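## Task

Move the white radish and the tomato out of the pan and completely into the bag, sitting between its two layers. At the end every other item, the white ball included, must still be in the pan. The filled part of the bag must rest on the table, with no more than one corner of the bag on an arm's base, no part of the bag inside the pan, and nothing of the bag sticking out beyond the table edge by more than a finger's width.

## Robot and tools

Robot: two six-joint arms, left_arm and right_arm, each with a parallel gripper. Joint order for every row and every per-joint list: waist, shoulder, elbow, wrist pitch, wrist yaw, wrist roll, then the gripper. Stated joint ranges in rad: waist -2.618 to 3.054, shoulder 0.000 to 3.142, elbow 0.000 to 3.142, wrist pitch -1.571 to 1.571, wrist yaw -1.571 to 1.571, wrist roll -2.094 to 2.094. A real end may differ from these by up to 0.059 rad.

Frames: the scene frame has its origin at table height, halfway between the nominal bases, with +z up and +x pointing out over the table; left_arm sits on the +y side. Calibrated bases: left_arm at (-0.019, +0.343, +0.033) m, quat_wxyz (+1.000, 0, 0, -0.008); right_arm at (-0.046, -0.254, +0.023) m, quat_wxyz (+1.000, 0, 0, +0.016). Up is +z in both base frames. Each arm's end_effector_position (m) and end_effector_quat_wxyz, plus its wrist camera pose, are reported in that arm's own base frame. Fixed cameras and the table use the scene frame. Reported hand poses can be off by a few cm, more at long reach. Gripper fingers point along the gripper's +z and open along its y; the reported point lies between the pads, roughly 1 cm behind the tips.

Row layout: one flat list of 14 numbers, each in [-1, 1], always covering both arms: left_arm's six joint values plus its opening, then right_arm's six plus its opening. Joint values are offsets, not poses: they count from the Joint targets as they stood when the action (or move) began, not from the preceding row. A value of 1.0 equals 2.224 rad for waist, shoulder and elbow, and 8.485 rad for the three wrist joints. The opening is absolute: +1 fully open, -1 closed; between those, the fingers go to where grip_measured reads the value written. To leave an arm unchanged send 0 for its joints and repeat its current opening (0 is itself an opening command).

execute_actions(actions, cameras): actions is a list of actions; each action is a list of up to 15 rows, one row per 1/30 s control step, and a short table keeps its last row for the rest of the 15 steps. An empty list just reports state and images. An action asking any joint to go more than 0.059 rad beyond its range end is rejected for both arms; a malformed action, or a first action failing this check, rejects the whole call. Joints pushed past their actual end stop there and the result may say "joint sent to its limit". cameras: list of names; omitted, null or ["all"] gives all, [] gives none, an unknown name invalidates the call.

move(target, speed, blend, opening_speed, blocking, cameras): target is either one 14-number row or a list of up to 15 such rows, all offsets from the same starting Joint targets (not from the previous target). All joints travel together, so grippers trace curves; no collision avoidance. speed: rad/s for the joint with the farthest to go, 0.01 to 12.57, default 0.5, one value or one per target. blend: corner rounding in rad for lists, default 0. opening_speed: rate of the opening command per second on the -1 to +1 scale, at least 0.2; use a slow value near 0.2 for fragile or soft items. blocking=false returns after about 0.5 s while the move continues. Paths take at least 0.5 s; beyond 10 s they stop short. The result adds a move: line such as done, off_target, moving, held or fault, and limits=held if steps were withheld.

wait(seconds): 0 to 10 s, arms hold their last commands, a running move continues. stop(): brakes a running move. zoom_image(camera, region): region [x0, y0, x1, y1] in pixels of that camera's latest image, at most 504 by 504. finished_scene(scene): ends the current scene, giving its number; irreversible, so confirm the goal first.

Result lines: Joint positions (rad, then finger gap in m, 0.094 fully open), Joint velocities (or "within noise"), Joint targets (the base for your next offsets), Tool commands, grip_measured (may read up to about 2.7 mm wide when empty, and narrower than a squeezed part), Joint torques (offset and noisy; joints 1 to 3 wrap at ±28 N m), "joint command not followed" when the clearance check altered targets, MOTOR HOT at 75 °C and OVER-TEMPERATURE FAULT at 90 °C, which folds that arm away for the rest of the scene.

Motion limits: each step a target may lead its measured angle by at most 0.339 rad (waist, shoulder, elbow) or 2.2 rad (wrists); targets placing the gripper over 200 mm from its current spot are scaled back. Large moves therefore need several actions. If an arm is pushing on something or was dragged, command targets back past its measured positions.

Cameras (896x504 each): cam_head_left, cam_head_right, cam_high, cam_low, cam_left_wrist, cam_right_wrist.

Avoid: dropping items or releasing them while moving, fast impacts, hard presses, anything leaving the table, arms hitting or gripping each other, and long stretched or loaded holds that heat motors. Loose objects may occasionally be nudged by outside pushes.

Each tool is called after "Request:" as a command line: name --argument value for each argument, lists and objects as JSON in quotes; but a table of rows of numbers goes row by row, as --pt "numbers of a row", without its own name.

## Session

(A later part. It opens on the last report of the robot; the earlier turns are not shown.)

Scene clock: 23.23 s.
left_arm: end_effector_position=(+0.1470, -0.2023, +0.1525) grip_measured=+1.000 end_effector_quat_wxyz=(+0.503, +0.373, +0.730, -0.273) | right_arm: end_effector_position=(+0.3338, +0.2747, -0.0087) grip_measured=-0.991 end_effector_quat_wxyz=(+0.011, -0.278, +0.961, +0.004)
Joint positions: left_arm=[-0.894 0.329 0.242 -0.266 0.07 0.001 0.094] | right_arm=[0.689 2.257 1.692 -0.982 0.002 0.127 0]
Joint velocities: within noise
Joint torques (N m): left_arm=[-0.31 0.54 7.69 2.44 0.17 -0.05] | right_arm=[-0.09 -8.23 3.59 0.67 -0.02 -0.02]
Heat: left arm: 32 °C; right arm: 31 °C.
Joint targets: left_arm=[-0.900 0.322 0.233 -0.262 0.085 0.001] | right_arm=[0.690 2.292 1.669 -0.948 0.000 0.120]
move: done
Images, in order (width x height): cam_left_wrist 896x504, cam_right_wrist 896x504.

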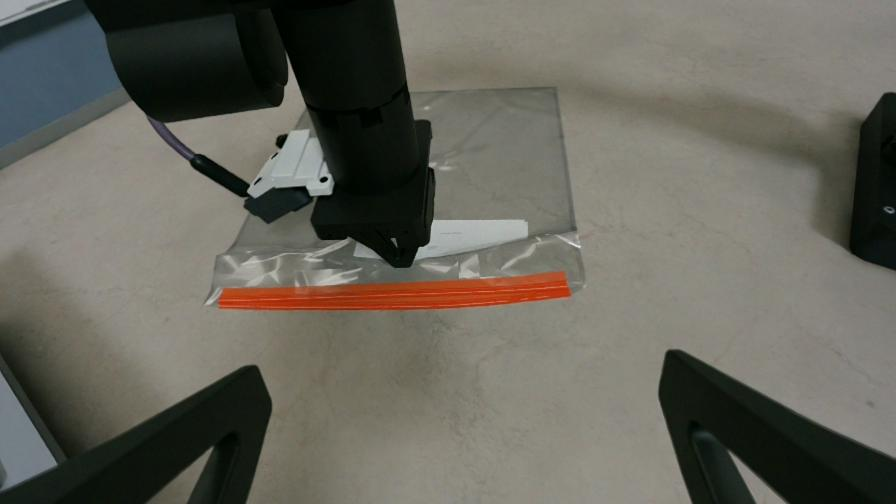

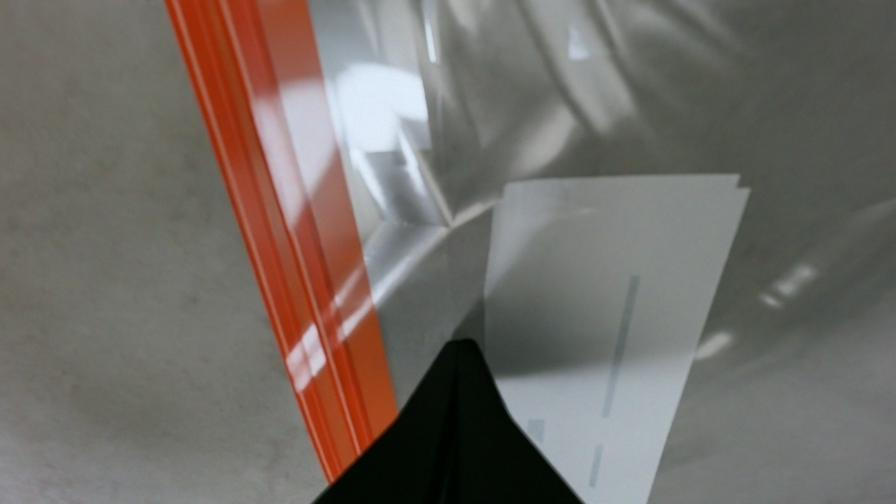

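Request:
move --target '[0,0,0,0,0,0,1,0,-0.0326,0.1079,-0.0368,0,0,-1]' --speed 0.15

Request:
zoom_image --camera "cam_left_wrist" --region '[180, 150, 640, 350]'

Scene clock: 26.17 s.
left_arm: end_effector_position=(+0.1470, -0.2023, +0.1525) grip_measured=+1.000 end_effector_quat_wxyz=(+0.503, +0.373, +0.730, -0.273) | right_arm: end_effector_position=(+0.3269, +0.2690, +0.0384) grip_measured=-0.991 end_effector_quat_wxyz=(-0.026, -0.278, +0.960, -0.012)
Joint positions: left_arm=[-0.894 0.329 0.242 -0.266 0.07 0.001 0.094] | right_arm=[0.689 2.257 1.883 -1.253 0.002 0.126 0]
Joint velocities: within noise
Joint torques (N m): left_arm=[-0.34 0.54 7.72 2.45 0.16 -0.05] | right_arm=[0.05 -14.67 8.34 0.1 -0.04 -0.02]
Heat: left arm: 33 °C; right arm: 32 °C.
Joint targets: left_arm=[-0.900 0.322 0.233 -0.262 0.085 0.001] | right_arm=[0.690 2.220 1.909 -1.260 0.000 0.120]
move: off_target (right_arm); right_arm: the shoulder is farthest, 0.038 rad from its target

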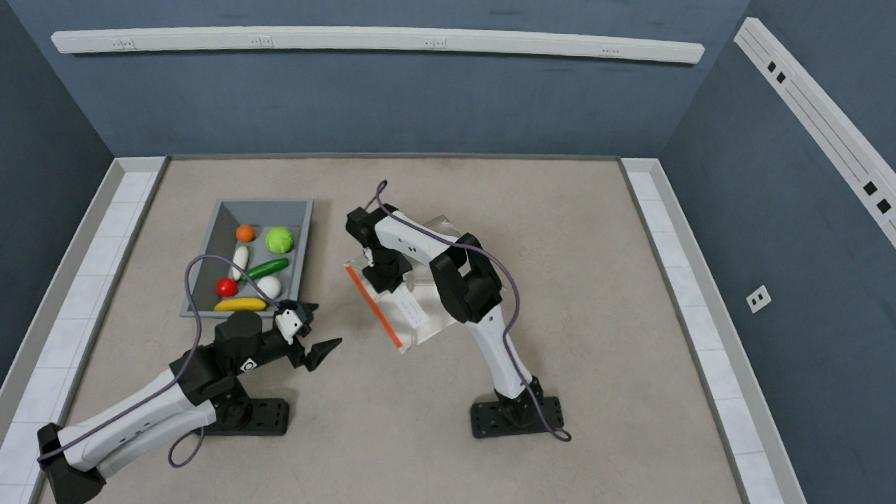

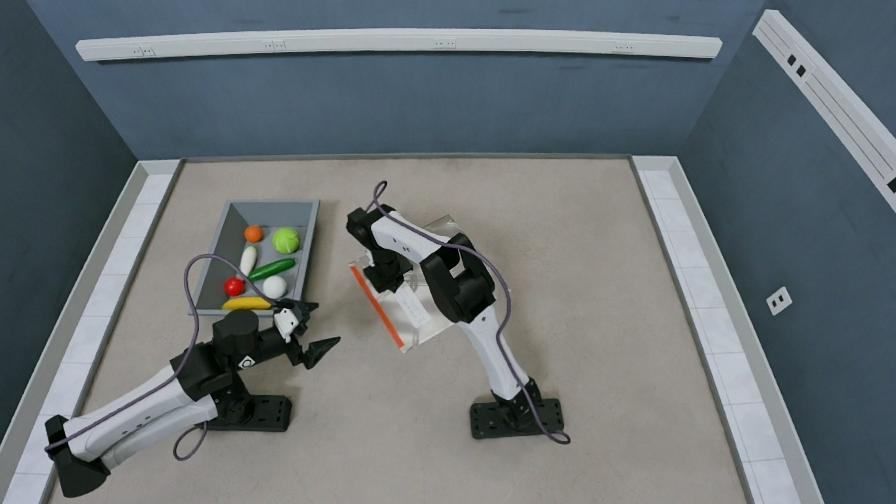

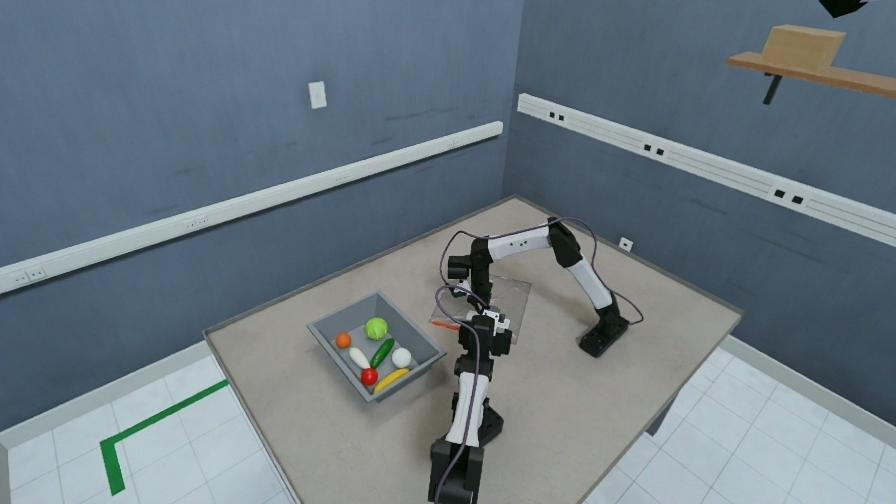

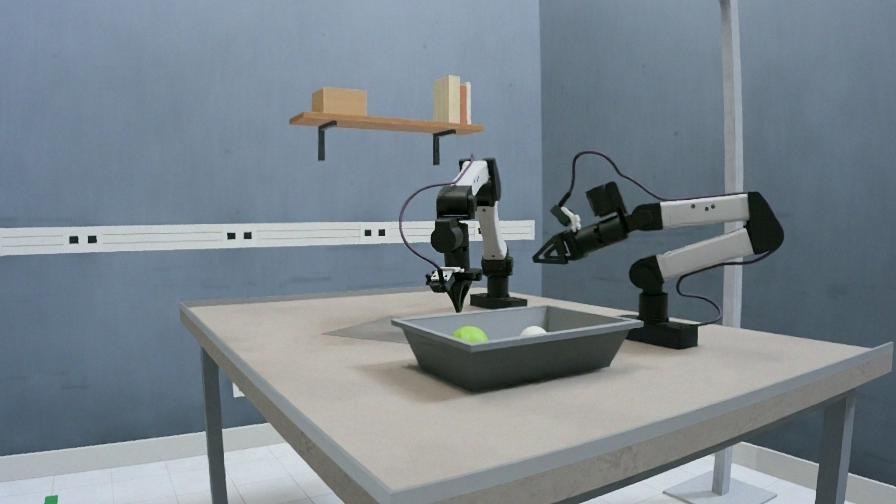

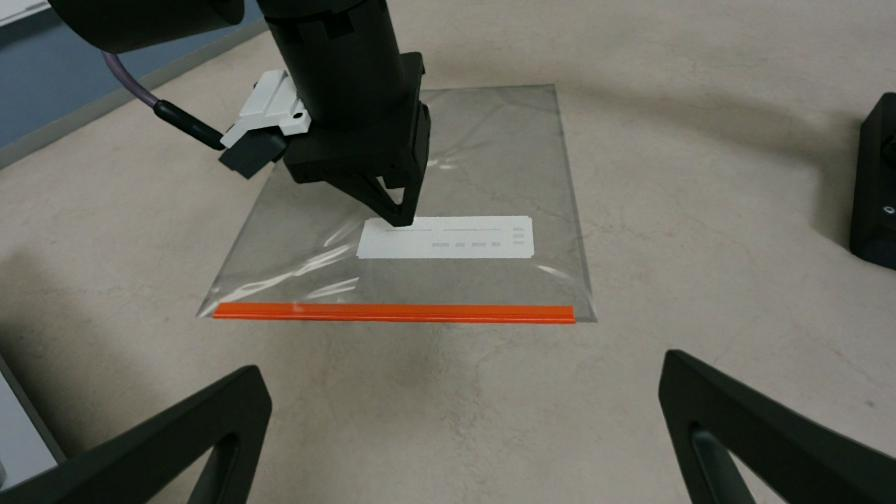

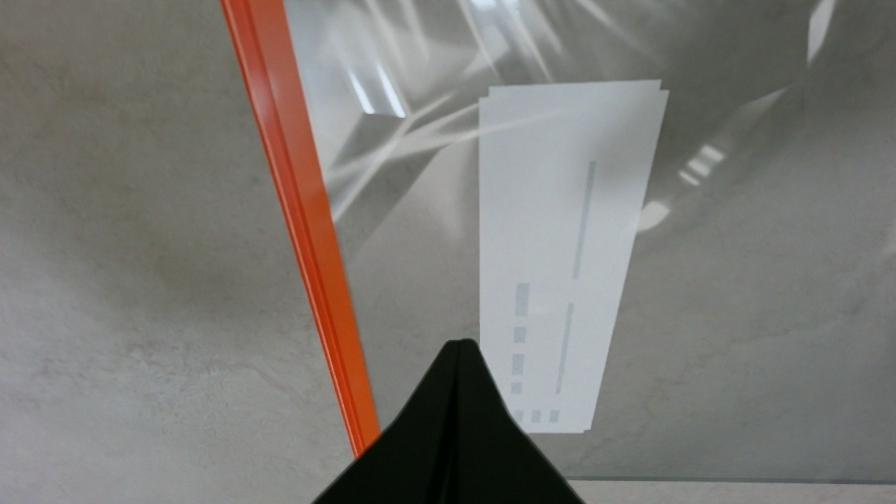

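Scaled by 1.096 from the camera's 896x504 image, which has a finer 1280x720 frame.

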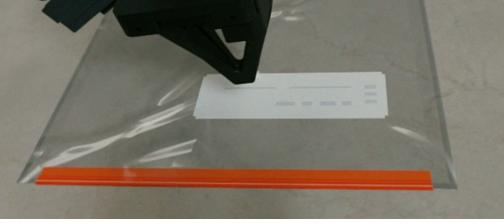

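Request:
move --pt "0 0 0 0 0 0 1 0 0.0237 -0.0925 0.0305 0 0 -0.15" --pt "0 0 0 0 0 0 1 0 0.0456 -0.135 0.0455 0 0 -0.15" --speed '[0.3,0.1]' --cameras '["cam_right_wrist"]'

Request:
move --target '[0,0,0,0,0,0,1,0,0,0,0,0,0,-1]' --opening_speed 0.6 --cameras '["cam_left_wrist","cam_right_wrist"]'

Request:
zoom_image --camera "cam_left_wrist" --region '[180, 150, 640, 350]'

Scene clock: 29.37 s.
left_arm: end_effector_position=(+0.1470, -0.2023, +0.1525) grip_measured=+1.000 end_effector_quat_wxyz=(+0.503, +0.373, +0.730, -0.273) | right_arm: end_effector_position=(+0.3289, +0.2706, -0.0105) grip_measured=-0.151 end_effector_quat_wxyz=(+0.009, -0.278, +0.961, +0.003)
Joint positions: left_arm=[-0.894 0.329 0.242 -0.266 0.07 0.001 0.094] | right_arm=[0.689 2.241 1.657 -0.969 0.002 0.126 0.04]
Joint velocities: within noise
Joint torques (N m): left_arm=[-0.27 0.51 7.69 2.44 0.16 -0.05] | right_arm=[0.06 -4.05 1.14 1.27 -0.04 -0.02]
Heat: left arm: 33 °C; right arm: 33 °C.
Joint targets: left_arm=[-0.900 0.322 0.233 -0.262 0.085 0.001] | right_arm=[0.690 2.321 1.609 -0.874 0.000 0.120]
move: off_target (right_arm); right_arm: the wrist pitch is farthest, 0.095 rad from its target
Images, in order (width x height): cam_right_wrist 896x504.

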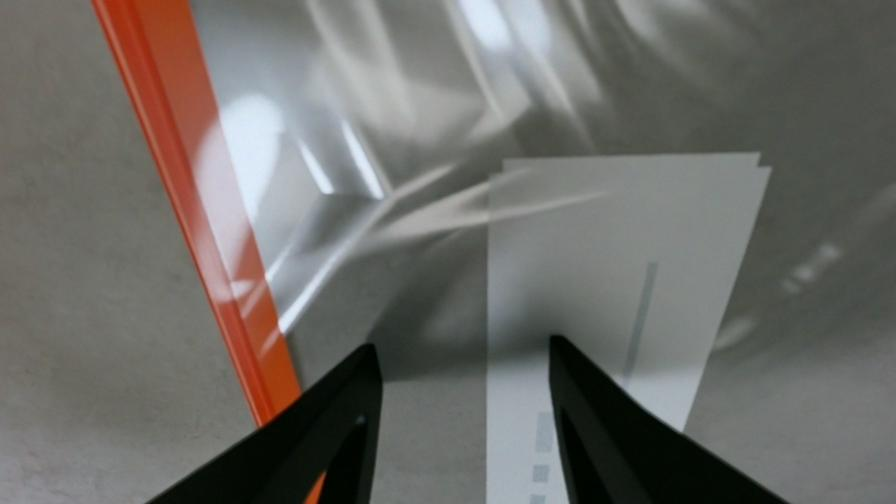

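Scene clock: 31.00 s.
left_arm: end_effector_position=(+0.1470, -0.2023, +0.1525) grip_measured=+1.000 end_effector_quat_wxyz=(+0.503, +0.373, +0.730, -0.273) | right_arm: end_effector_position=(+0.3347, +0.2758, -0.0101) grip_measured=-0.990 end_effector_quat_wxyz=(+0.023, -0.278, +0.960, +0.010)
Joint positions: left_arm=[-0.894 0.329 0.242 -0.266 0.07 0.001 0.094] | right_arm=[0.689 2.241 1.657 -0.937 0.001 0.126 0]
Joint velocities: within noise
Joint torques (N m): left_arm=[-0.29 0.51 7.71 2.45 0.16 -0.05] | right_arm=[0.03 -4.11 1.24 1.01 -0.03 -0.03]
Heat: left arm: 34 °C; right arm: 33 °C.
Joint targets: left_arm=[-0.900 0.322 0.233 -0.262 0.085 0.001] | right_arm=[0.690 2.321 1.608 -0.874 0.000 0.120]
move: off_target (right_arm); right_arm: the shoulder is farthest, 0.080 rad from its target
Images, in order (width x height): cam_left_wrist 896x504, cam_right_wrist 896x504.

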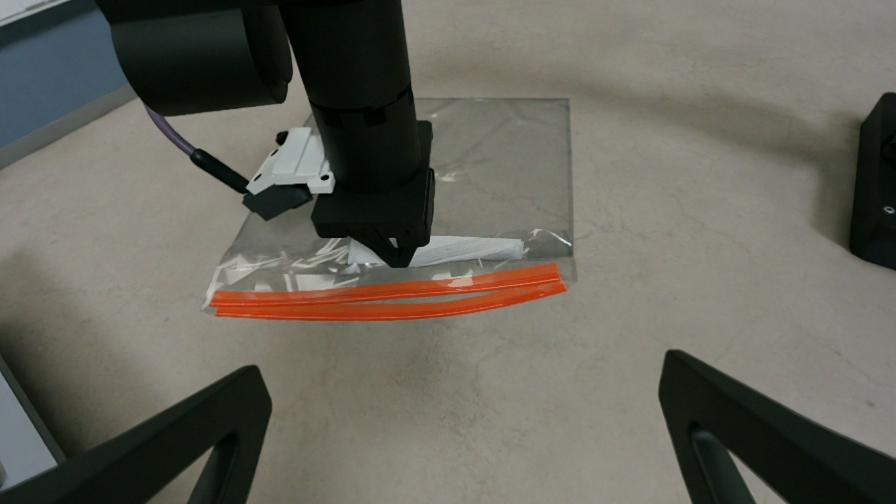

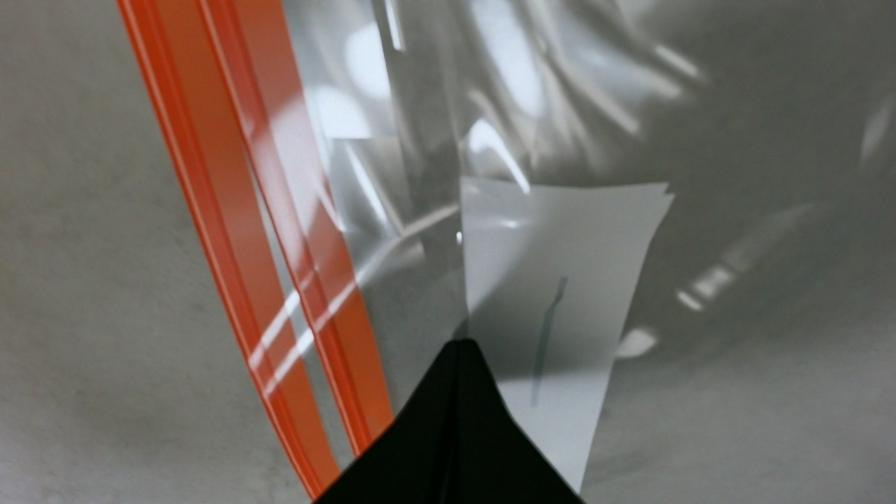

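Scaled by 1.096 from the camera's 896x504 image, which has a finer 1280x720 frame.

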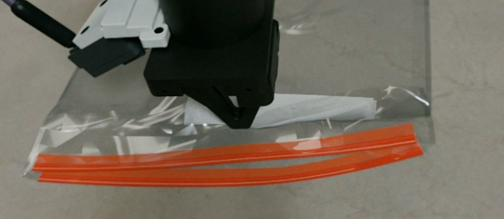

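Request:
move --target '[0,0,0,0,0,0,1,0,-0.0456,0.083,-0.0318,0,0,-1]' --speed 0.15 --cameras '["cam_left_wrist","cam_right_wrist"]'

Request:
zoom_image --camera "cam_left_wrist" --region '[180, 150, 640, 350]'

Scene clock: 33.57 s.
left_arm: end_effector_position=(+0.1470, -0.2023, +0.1525) grip_measured=+1.000 end_effector_quat_wxyz=(+0.503, +0.373, +0.730, -0.273) | right_arm: end_effector_position=(+0.3232, +0.2670, +0.0140) grip_measured=-0.990 end_effector_quat_wxyz=(-0.021, -0.278, +0.960, -0.008)
Joint positions: left_arm=[-0.894 0.329 0.242 -0.266 0.07 0.001 0.094] | right_arm=[0.689 2.247 1.767 -1.136 -0.002 0.126 0]
Joint velocities: within noise
Joint torques (N m): left_arm=[-0.28 0.57 7.73 2.44 0.16 -0.05] | right_arm=[0.06 -13.57 8.23 0.06 0 -0.02]
Heat: left arm: 34 °C; right arm: 33 °C.
Joint targets: left_arm=[-0.900 0.322 0.233 -0.262 0.085 0.001] | right_arm=[0.690 2.220 1.793 -1.144 0.000 0.120]
move: done
Images, in order (width x height): cam_left_wrist 896x504, cam_right_wrist 896x504.

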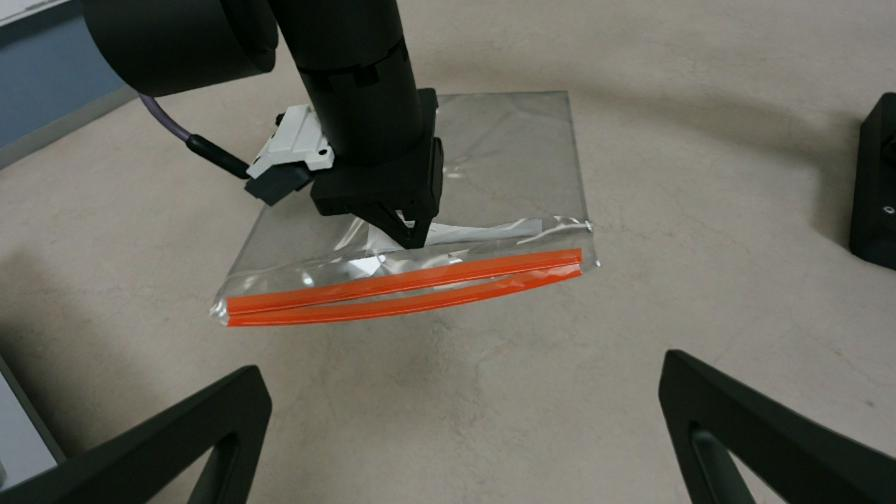

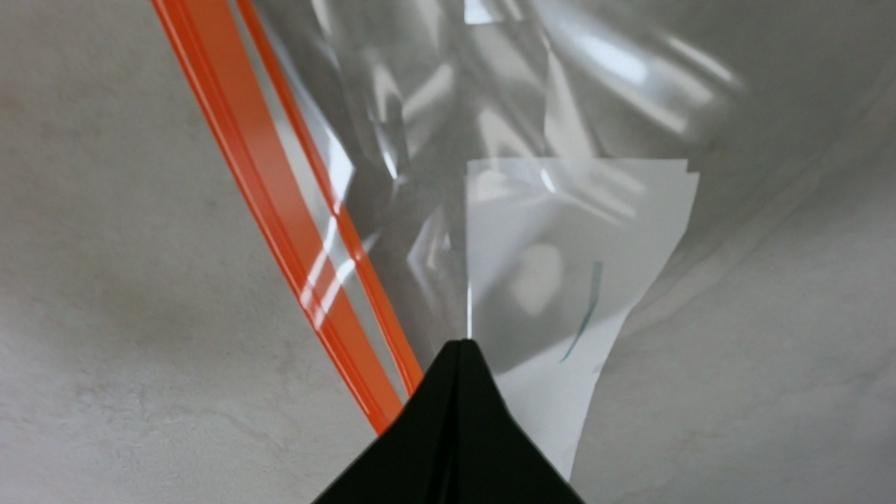

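Scaled by 1.096 from the camera's 896x504 image, which has a finer 1280x720 frame.

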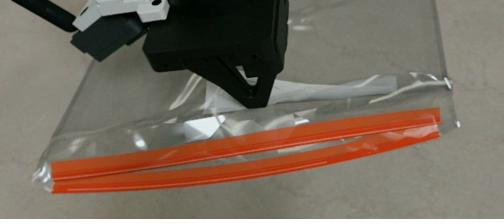

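Grabbed the top layer. Lift more (to ~+5 cm).

Request:
move --target '[0,0,0,0,0,0,1,0,-0.0273,0.0727,-0.0221,0,0,-1]' --speed 0.15

Request:
zoom_image --camera "cam_left_wrist" --region '[180, 150, 640, 350]'

Scene clock: 35.60 s.
left_arm: end_effector_position=(+0.1470, -0.2023, +0.1525) grip_measured=+1.000 end_effector_quat_wxyz=(+0.503, +0.373, +0.730, -0.273) | right_arm: end_effector_position=(+0.3245, +0.2680, +0.0676) grip_measured=-0.990 end_effector_quat_wxyz=(-0.018, -0.278, +0.960, -0.007)
Joint positions: left_arm=[-0.894 0.329 0.242 -0.266 0.07 0.001 0.094] | right_arm=[0.689 2.214 1.929 -1.324 -0.002 0.126 0]
Joint velocities: within noise
Joint torques (N m): left_arm=[-0.25 0.51 7.73 2.45 0.16 -0.06] | right_arm=[0.06 -15.99 8.39 0.16 0 -0.02]
Heat: left arm: 34 °C; right arm: 35 °C.
Joint targets: left_arm=[-0.900 0.322 0.233 -0.262 0.085 0.001] | right_arm=[0.690 2.159 1.955 -1.331 0.000 0.120]
move: off_target (right_arm); right_arm: the shoulder is farthest, 0.055 rad from its target

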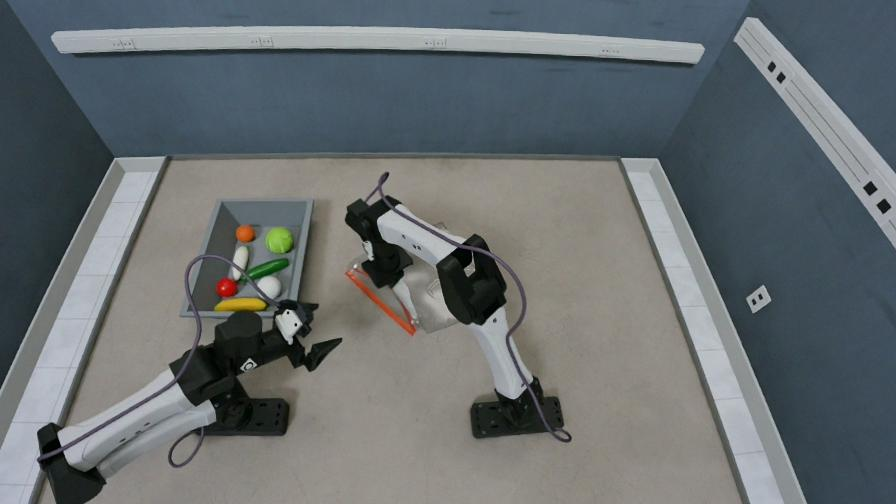

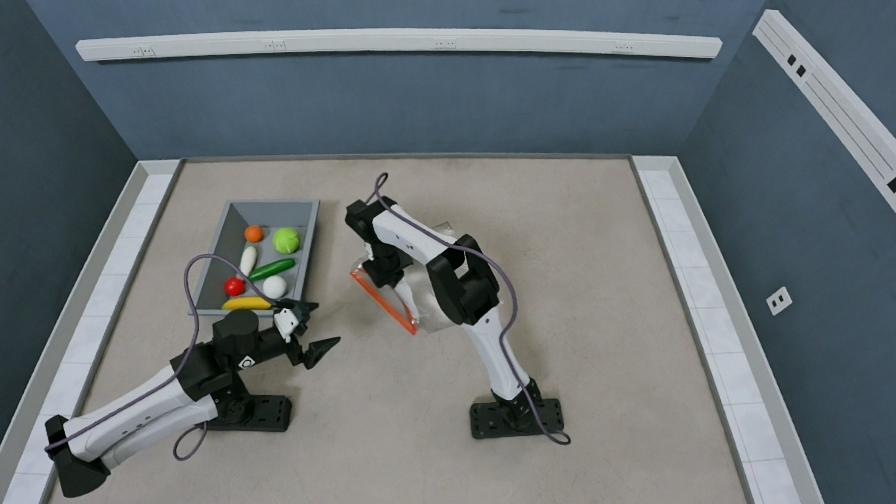

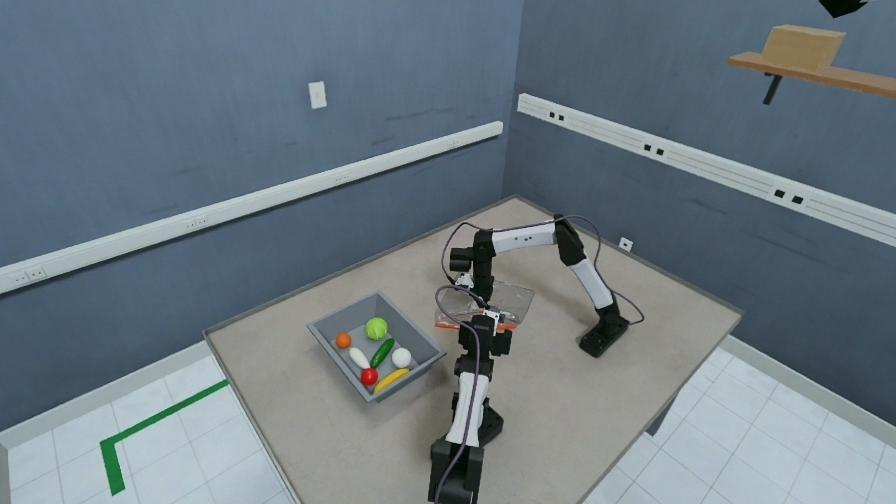

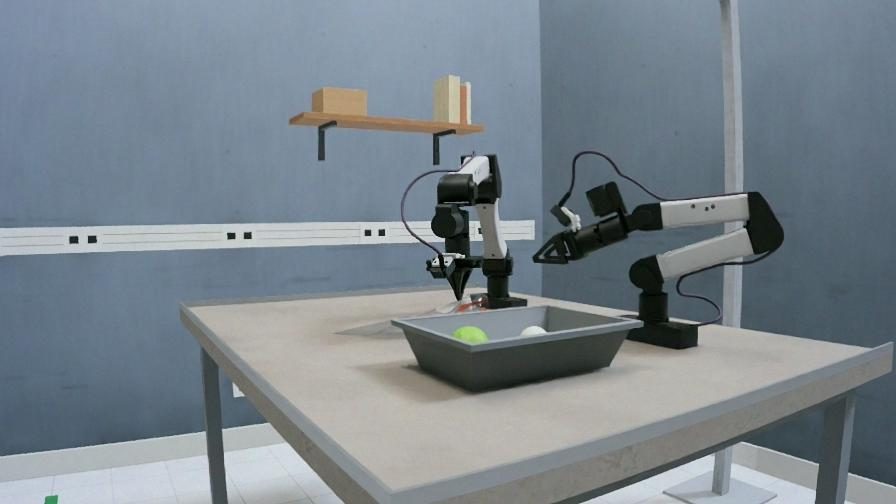

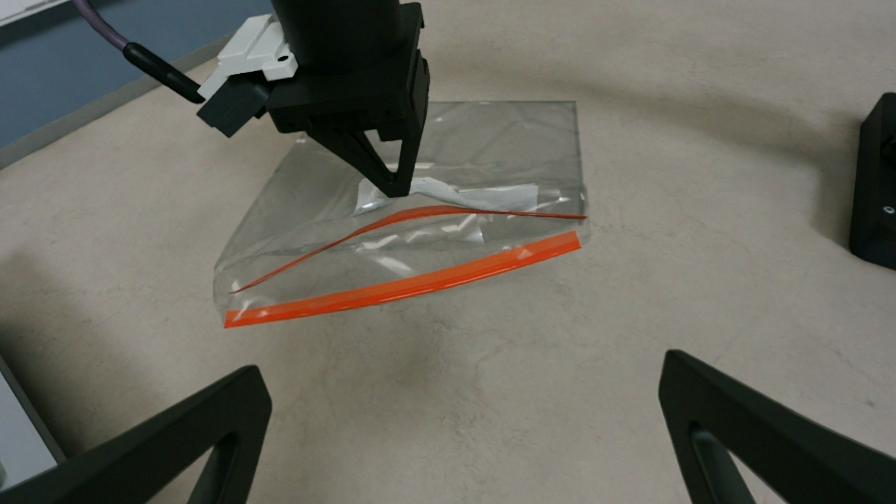

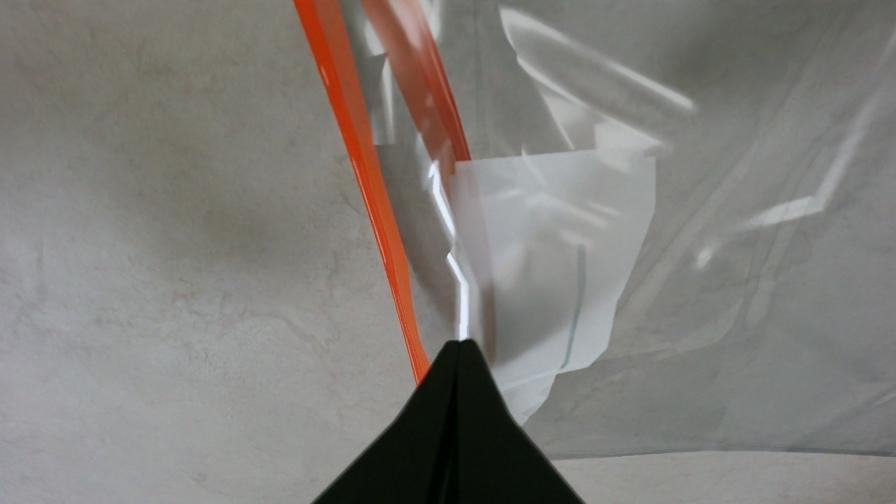

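Scaled by 1.096 from the camera's 896x504 image, which has a finer 1280x720 frame.

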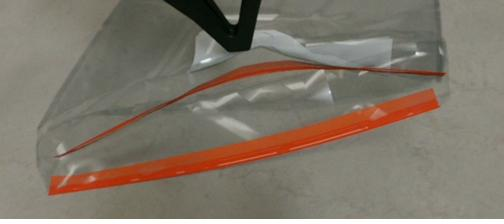

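Request:
move --pt "0 0.3975 0.622 -0.1413 -0.01 0 1 0 -0.009 0.027 -0.0094 0 0 -1" --pt "0.4627 0.7602 0.7352 -0.1372 -0.01 0.0152 1 0 -0.009 0.027 -0.0094 0 0 -1" --speed 0.9 --blend 0.1

Scene clock: 39.63 s.
left_arm: end_effector_position=(+0.3766, +0.0497, +0.1277) grip_measured=+1.000 end_effector_quat_wxyz=(-0.005, -0.009, +1.000, -0.004) | right_arm: end_effector_position=(+0.3209, +0.2651, +0.0897) grip_measured=-0.990 end_effector_quat_wxyz=(-0.020, -0.278, +0.960, -0.007)
Joint positions: left_arm=[0.134 2.006 1.848 -1.424 0.007 0.117 0.094] | right_arm=[0.689 2.197 1.988 -1.405 -0.002 0.126 0]
Joint velocities: within noise
Joint torques (N m): left_arm=[-0.23 -9.36 8.88 0.36 -0.04 0.07] | right_arm=[0.06 -16.09 8.53 0.14 0 -0.03]
Heat: left arm: 34 °C; right arm: 38 °C.
Joint targets: left_arm=[0.129 2.013 1.868 -1.425 0.000 0.130] | right_arm=[0.690 2.139 2.015 -1.411 0.000 0.120]
move: off_target (right_arm); right_arm: the shoulder is farthest, 0.058 rad from its target

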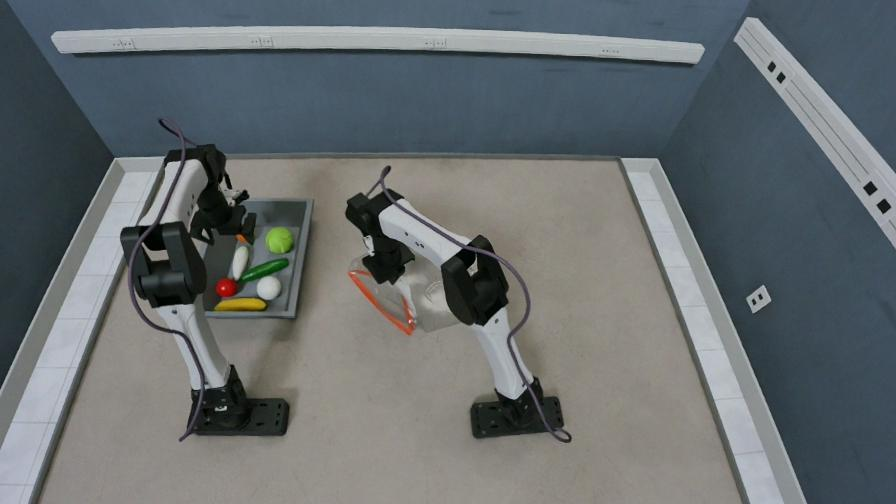

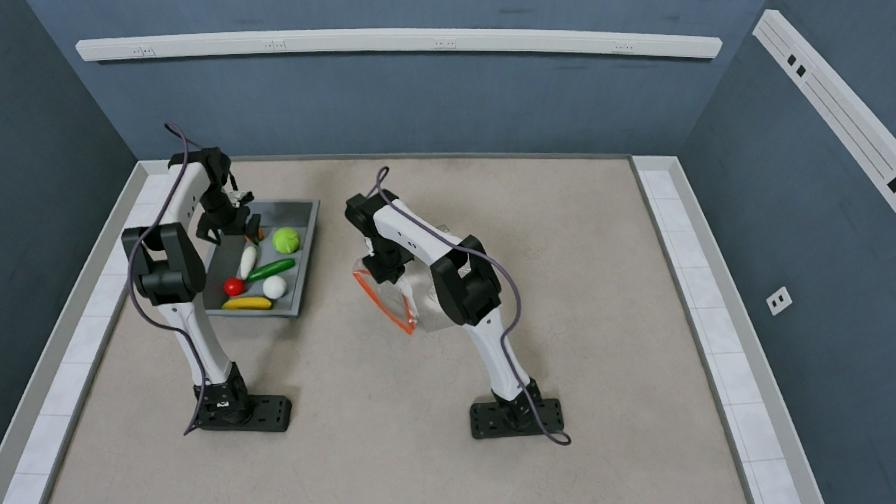

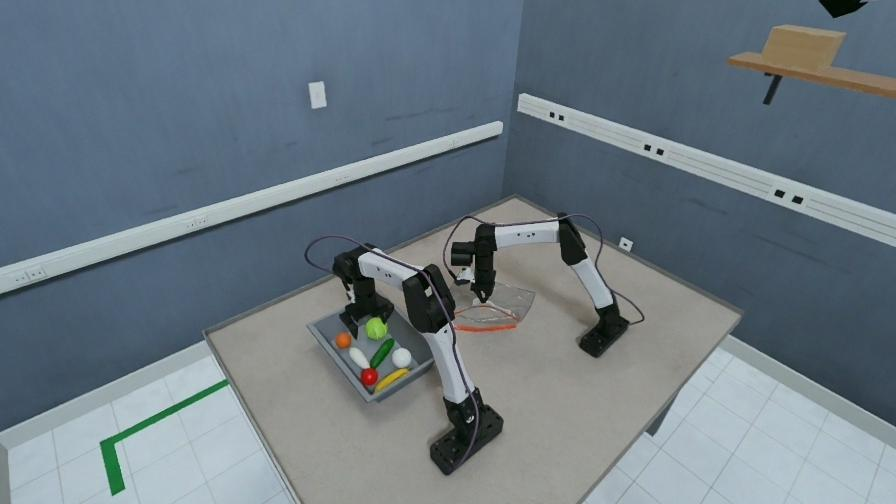

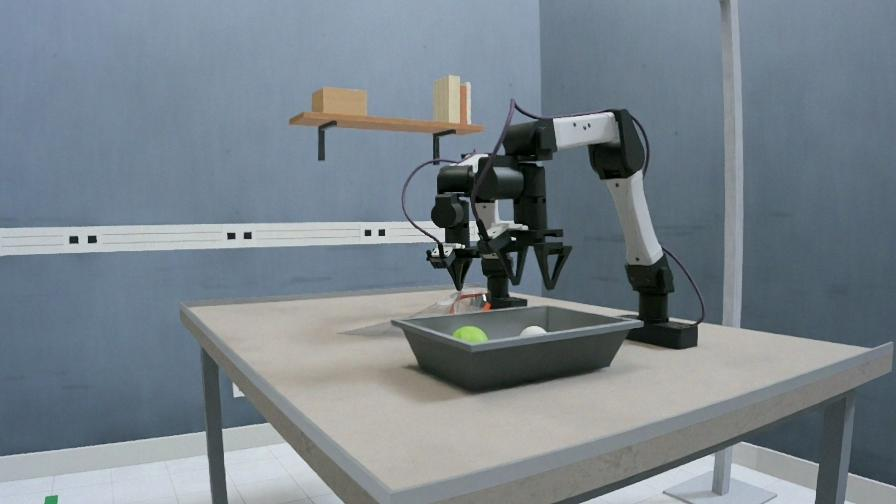

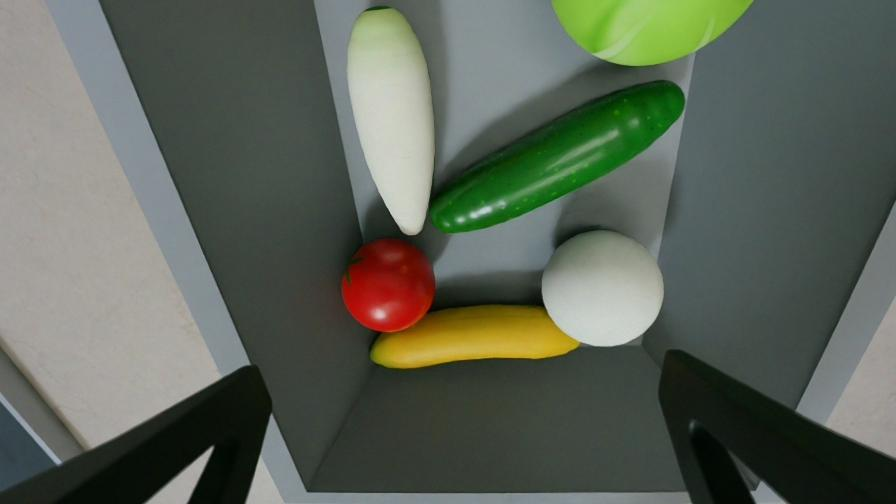

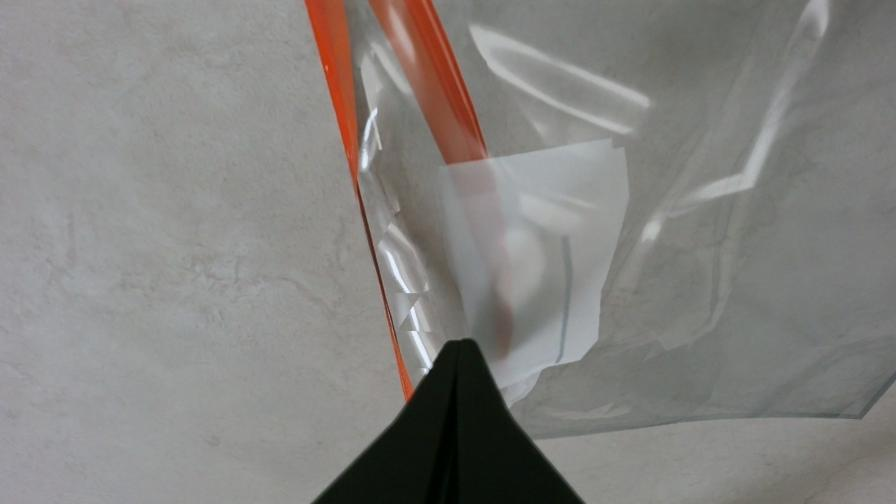

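Request:
move --target '[0.0286,0.0387,-0.0859,0.0325,0,0.0068,0.05,0,0,0,0,0,0,-1]' --speed 0.4 --cameras '["cam_left_wrist"]'

Scene clock: 41.83 s.
left_arm: end_effector_position=(+0.3951, +0.0739, +0.0584) grip_measured=+0.052 end_effector_quat_wxyz=(+0.007, -0.006, +1.000, -0.002) | right_arm: end_effector_position=(+0.3209, +0.2651, +0.0897) grip_measured=-0.990 end_effector_quat_wxyz=(-0.020, -0.278, +0.960, -0.007)
Joint positions: left_arm=[0.188 2.083 1.686 -1.16 0.007 0.175 0.049] | right_arm=[0.689 2.197 1.988 -1.405 -0.002 0.126 0]
Joint velocities: within noise
Joint torques (N m): left_arm=[0.62 -9.35 6.04 0.54 -0.04 0.07] | right_arm=[0.06 -16.09 8.53 0.13 0 -0.02]
Heat: left arm: 33 °C; right arm: 40 °C.
Joint targets: left_arm=[0.192 2.099 1.677 -1.150 0.000 0.187] | right_arm=[0.690 2.139 2.015 -1.411 0.000 0.120]
move: off_target (right_arm); right_arm: the shoulder is farthest, 0.058 rad from its target
Images, in order (width x height): cam_left_wrist 896x504.

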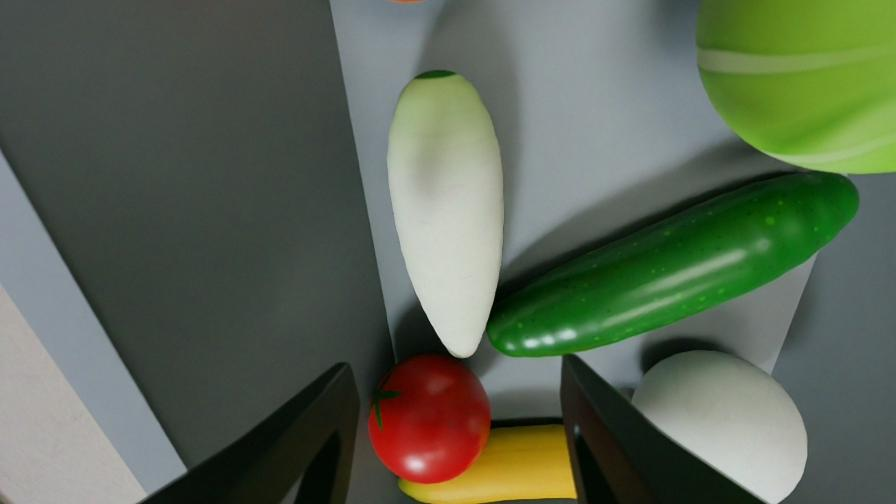

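Request:
move --target '[0,0.045,-0.0483,0.0232,0,0,0.05,0,0,0,0,0,0,-1]' --speed 0.2 --cameras '["cam_left_wrist"]'

Scene clock: 43.77 s.
left_arm: end_effector_position=(+0.4017, +0.0751, -0.0049) grip_measured=+0.052 end_effector_quat_wxyz=(+0.004, -0.006, +1.000, -0.003) | right_arm: end_effector_position=(+0.3209, +0.2651, +0.0897) grip_measured=-0.990 end_effector_quat_wxyz=(-0.020, -0.278, +0.960, -0.007)
Joint positions: left_arm=[0.188 2.18 1.579 -0.963 0.007 0.176 0.049] | right_arm=[0.689 2.197 1.988 -1.405 -0.002 0.126 0]
Joint velocities: within noise
Joint torques (N m): left_arm=[0.53 -9.47 5.6 0.5 -0.05 0.06] | right_arm=[0.08 -16.1 8.53 0.14 0 -0.01]
Heat: left arm: 32 °C; right arm: 41 °C.
Joint targets: left_arm=[0.192 2.199 1.569 -0.953 0.000 0.188] | right_arm=[0.690 2.139 2.015 -1.411 0.000 0.120]
move: off_target (right_arm); right_arm: the shoulder is farthest, 0.058 rad from its target
Images, in order (width x height): cam_left_wrist 896x504.

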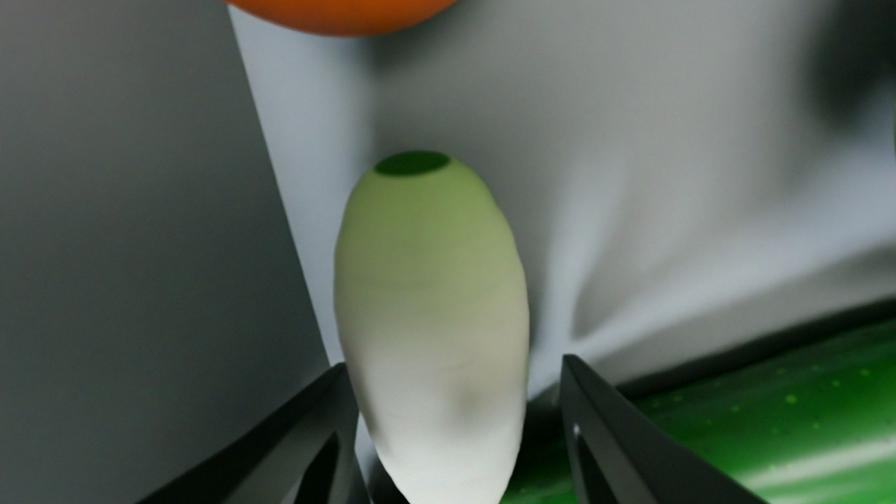

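Request:
move --target '[0,0,0,0,0,0,-0.5,0,0,0,0,0,0,-1]' --opening_speed 0.5 --cameras '["cam_left_wrist"]'

Scene clock: 45.27 s.
left_arm: end_effector_position=(+0.4018, +0.0751, -0.0049) grip_measured=-0.377 end_effector_quat_wxyz=(+0.004, -0.006, +1.000, -0.003) | right_arm: end_effector_position=(+0.3209, +0.2651, +0.0897) grip_measured=-0.990 end_effector_quat_wxyz=(-0.020, -0.278, +0.960, -0.007)
Joint positions: left_arm=[0.188 2.18 1.579 -0.963 0.007 0.176 0.029] | right_arm=[0.689 2.197 1.988 -1.405 -0.002 0.126 0]
Joint velocities: within noise
Joint torques (N m): left_arm=[0.54 -9.52 5.63 0.53 -0.03 0.06] | right_arm=[0.06 -16.09 8.51 0.14 0 -0.03]
Heat: left arm: 32 °C; right arm: 43 °C.
Joint targets: left_arm=[0.192 2.199 1.569 -0.953 0.000 0.188] | right_arm=[0.690 2.139 2.015 -1.411 0.000 0.120]
move: off_target (right_arm); right_arm: the shoulder is farthest, 0.058 rad from its target
Images, in order (width x height): cam_left_wrist 896x504.

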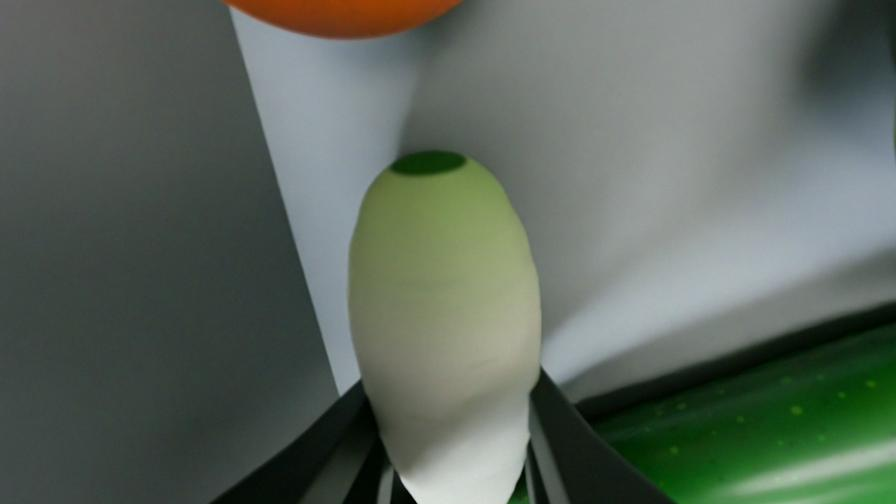

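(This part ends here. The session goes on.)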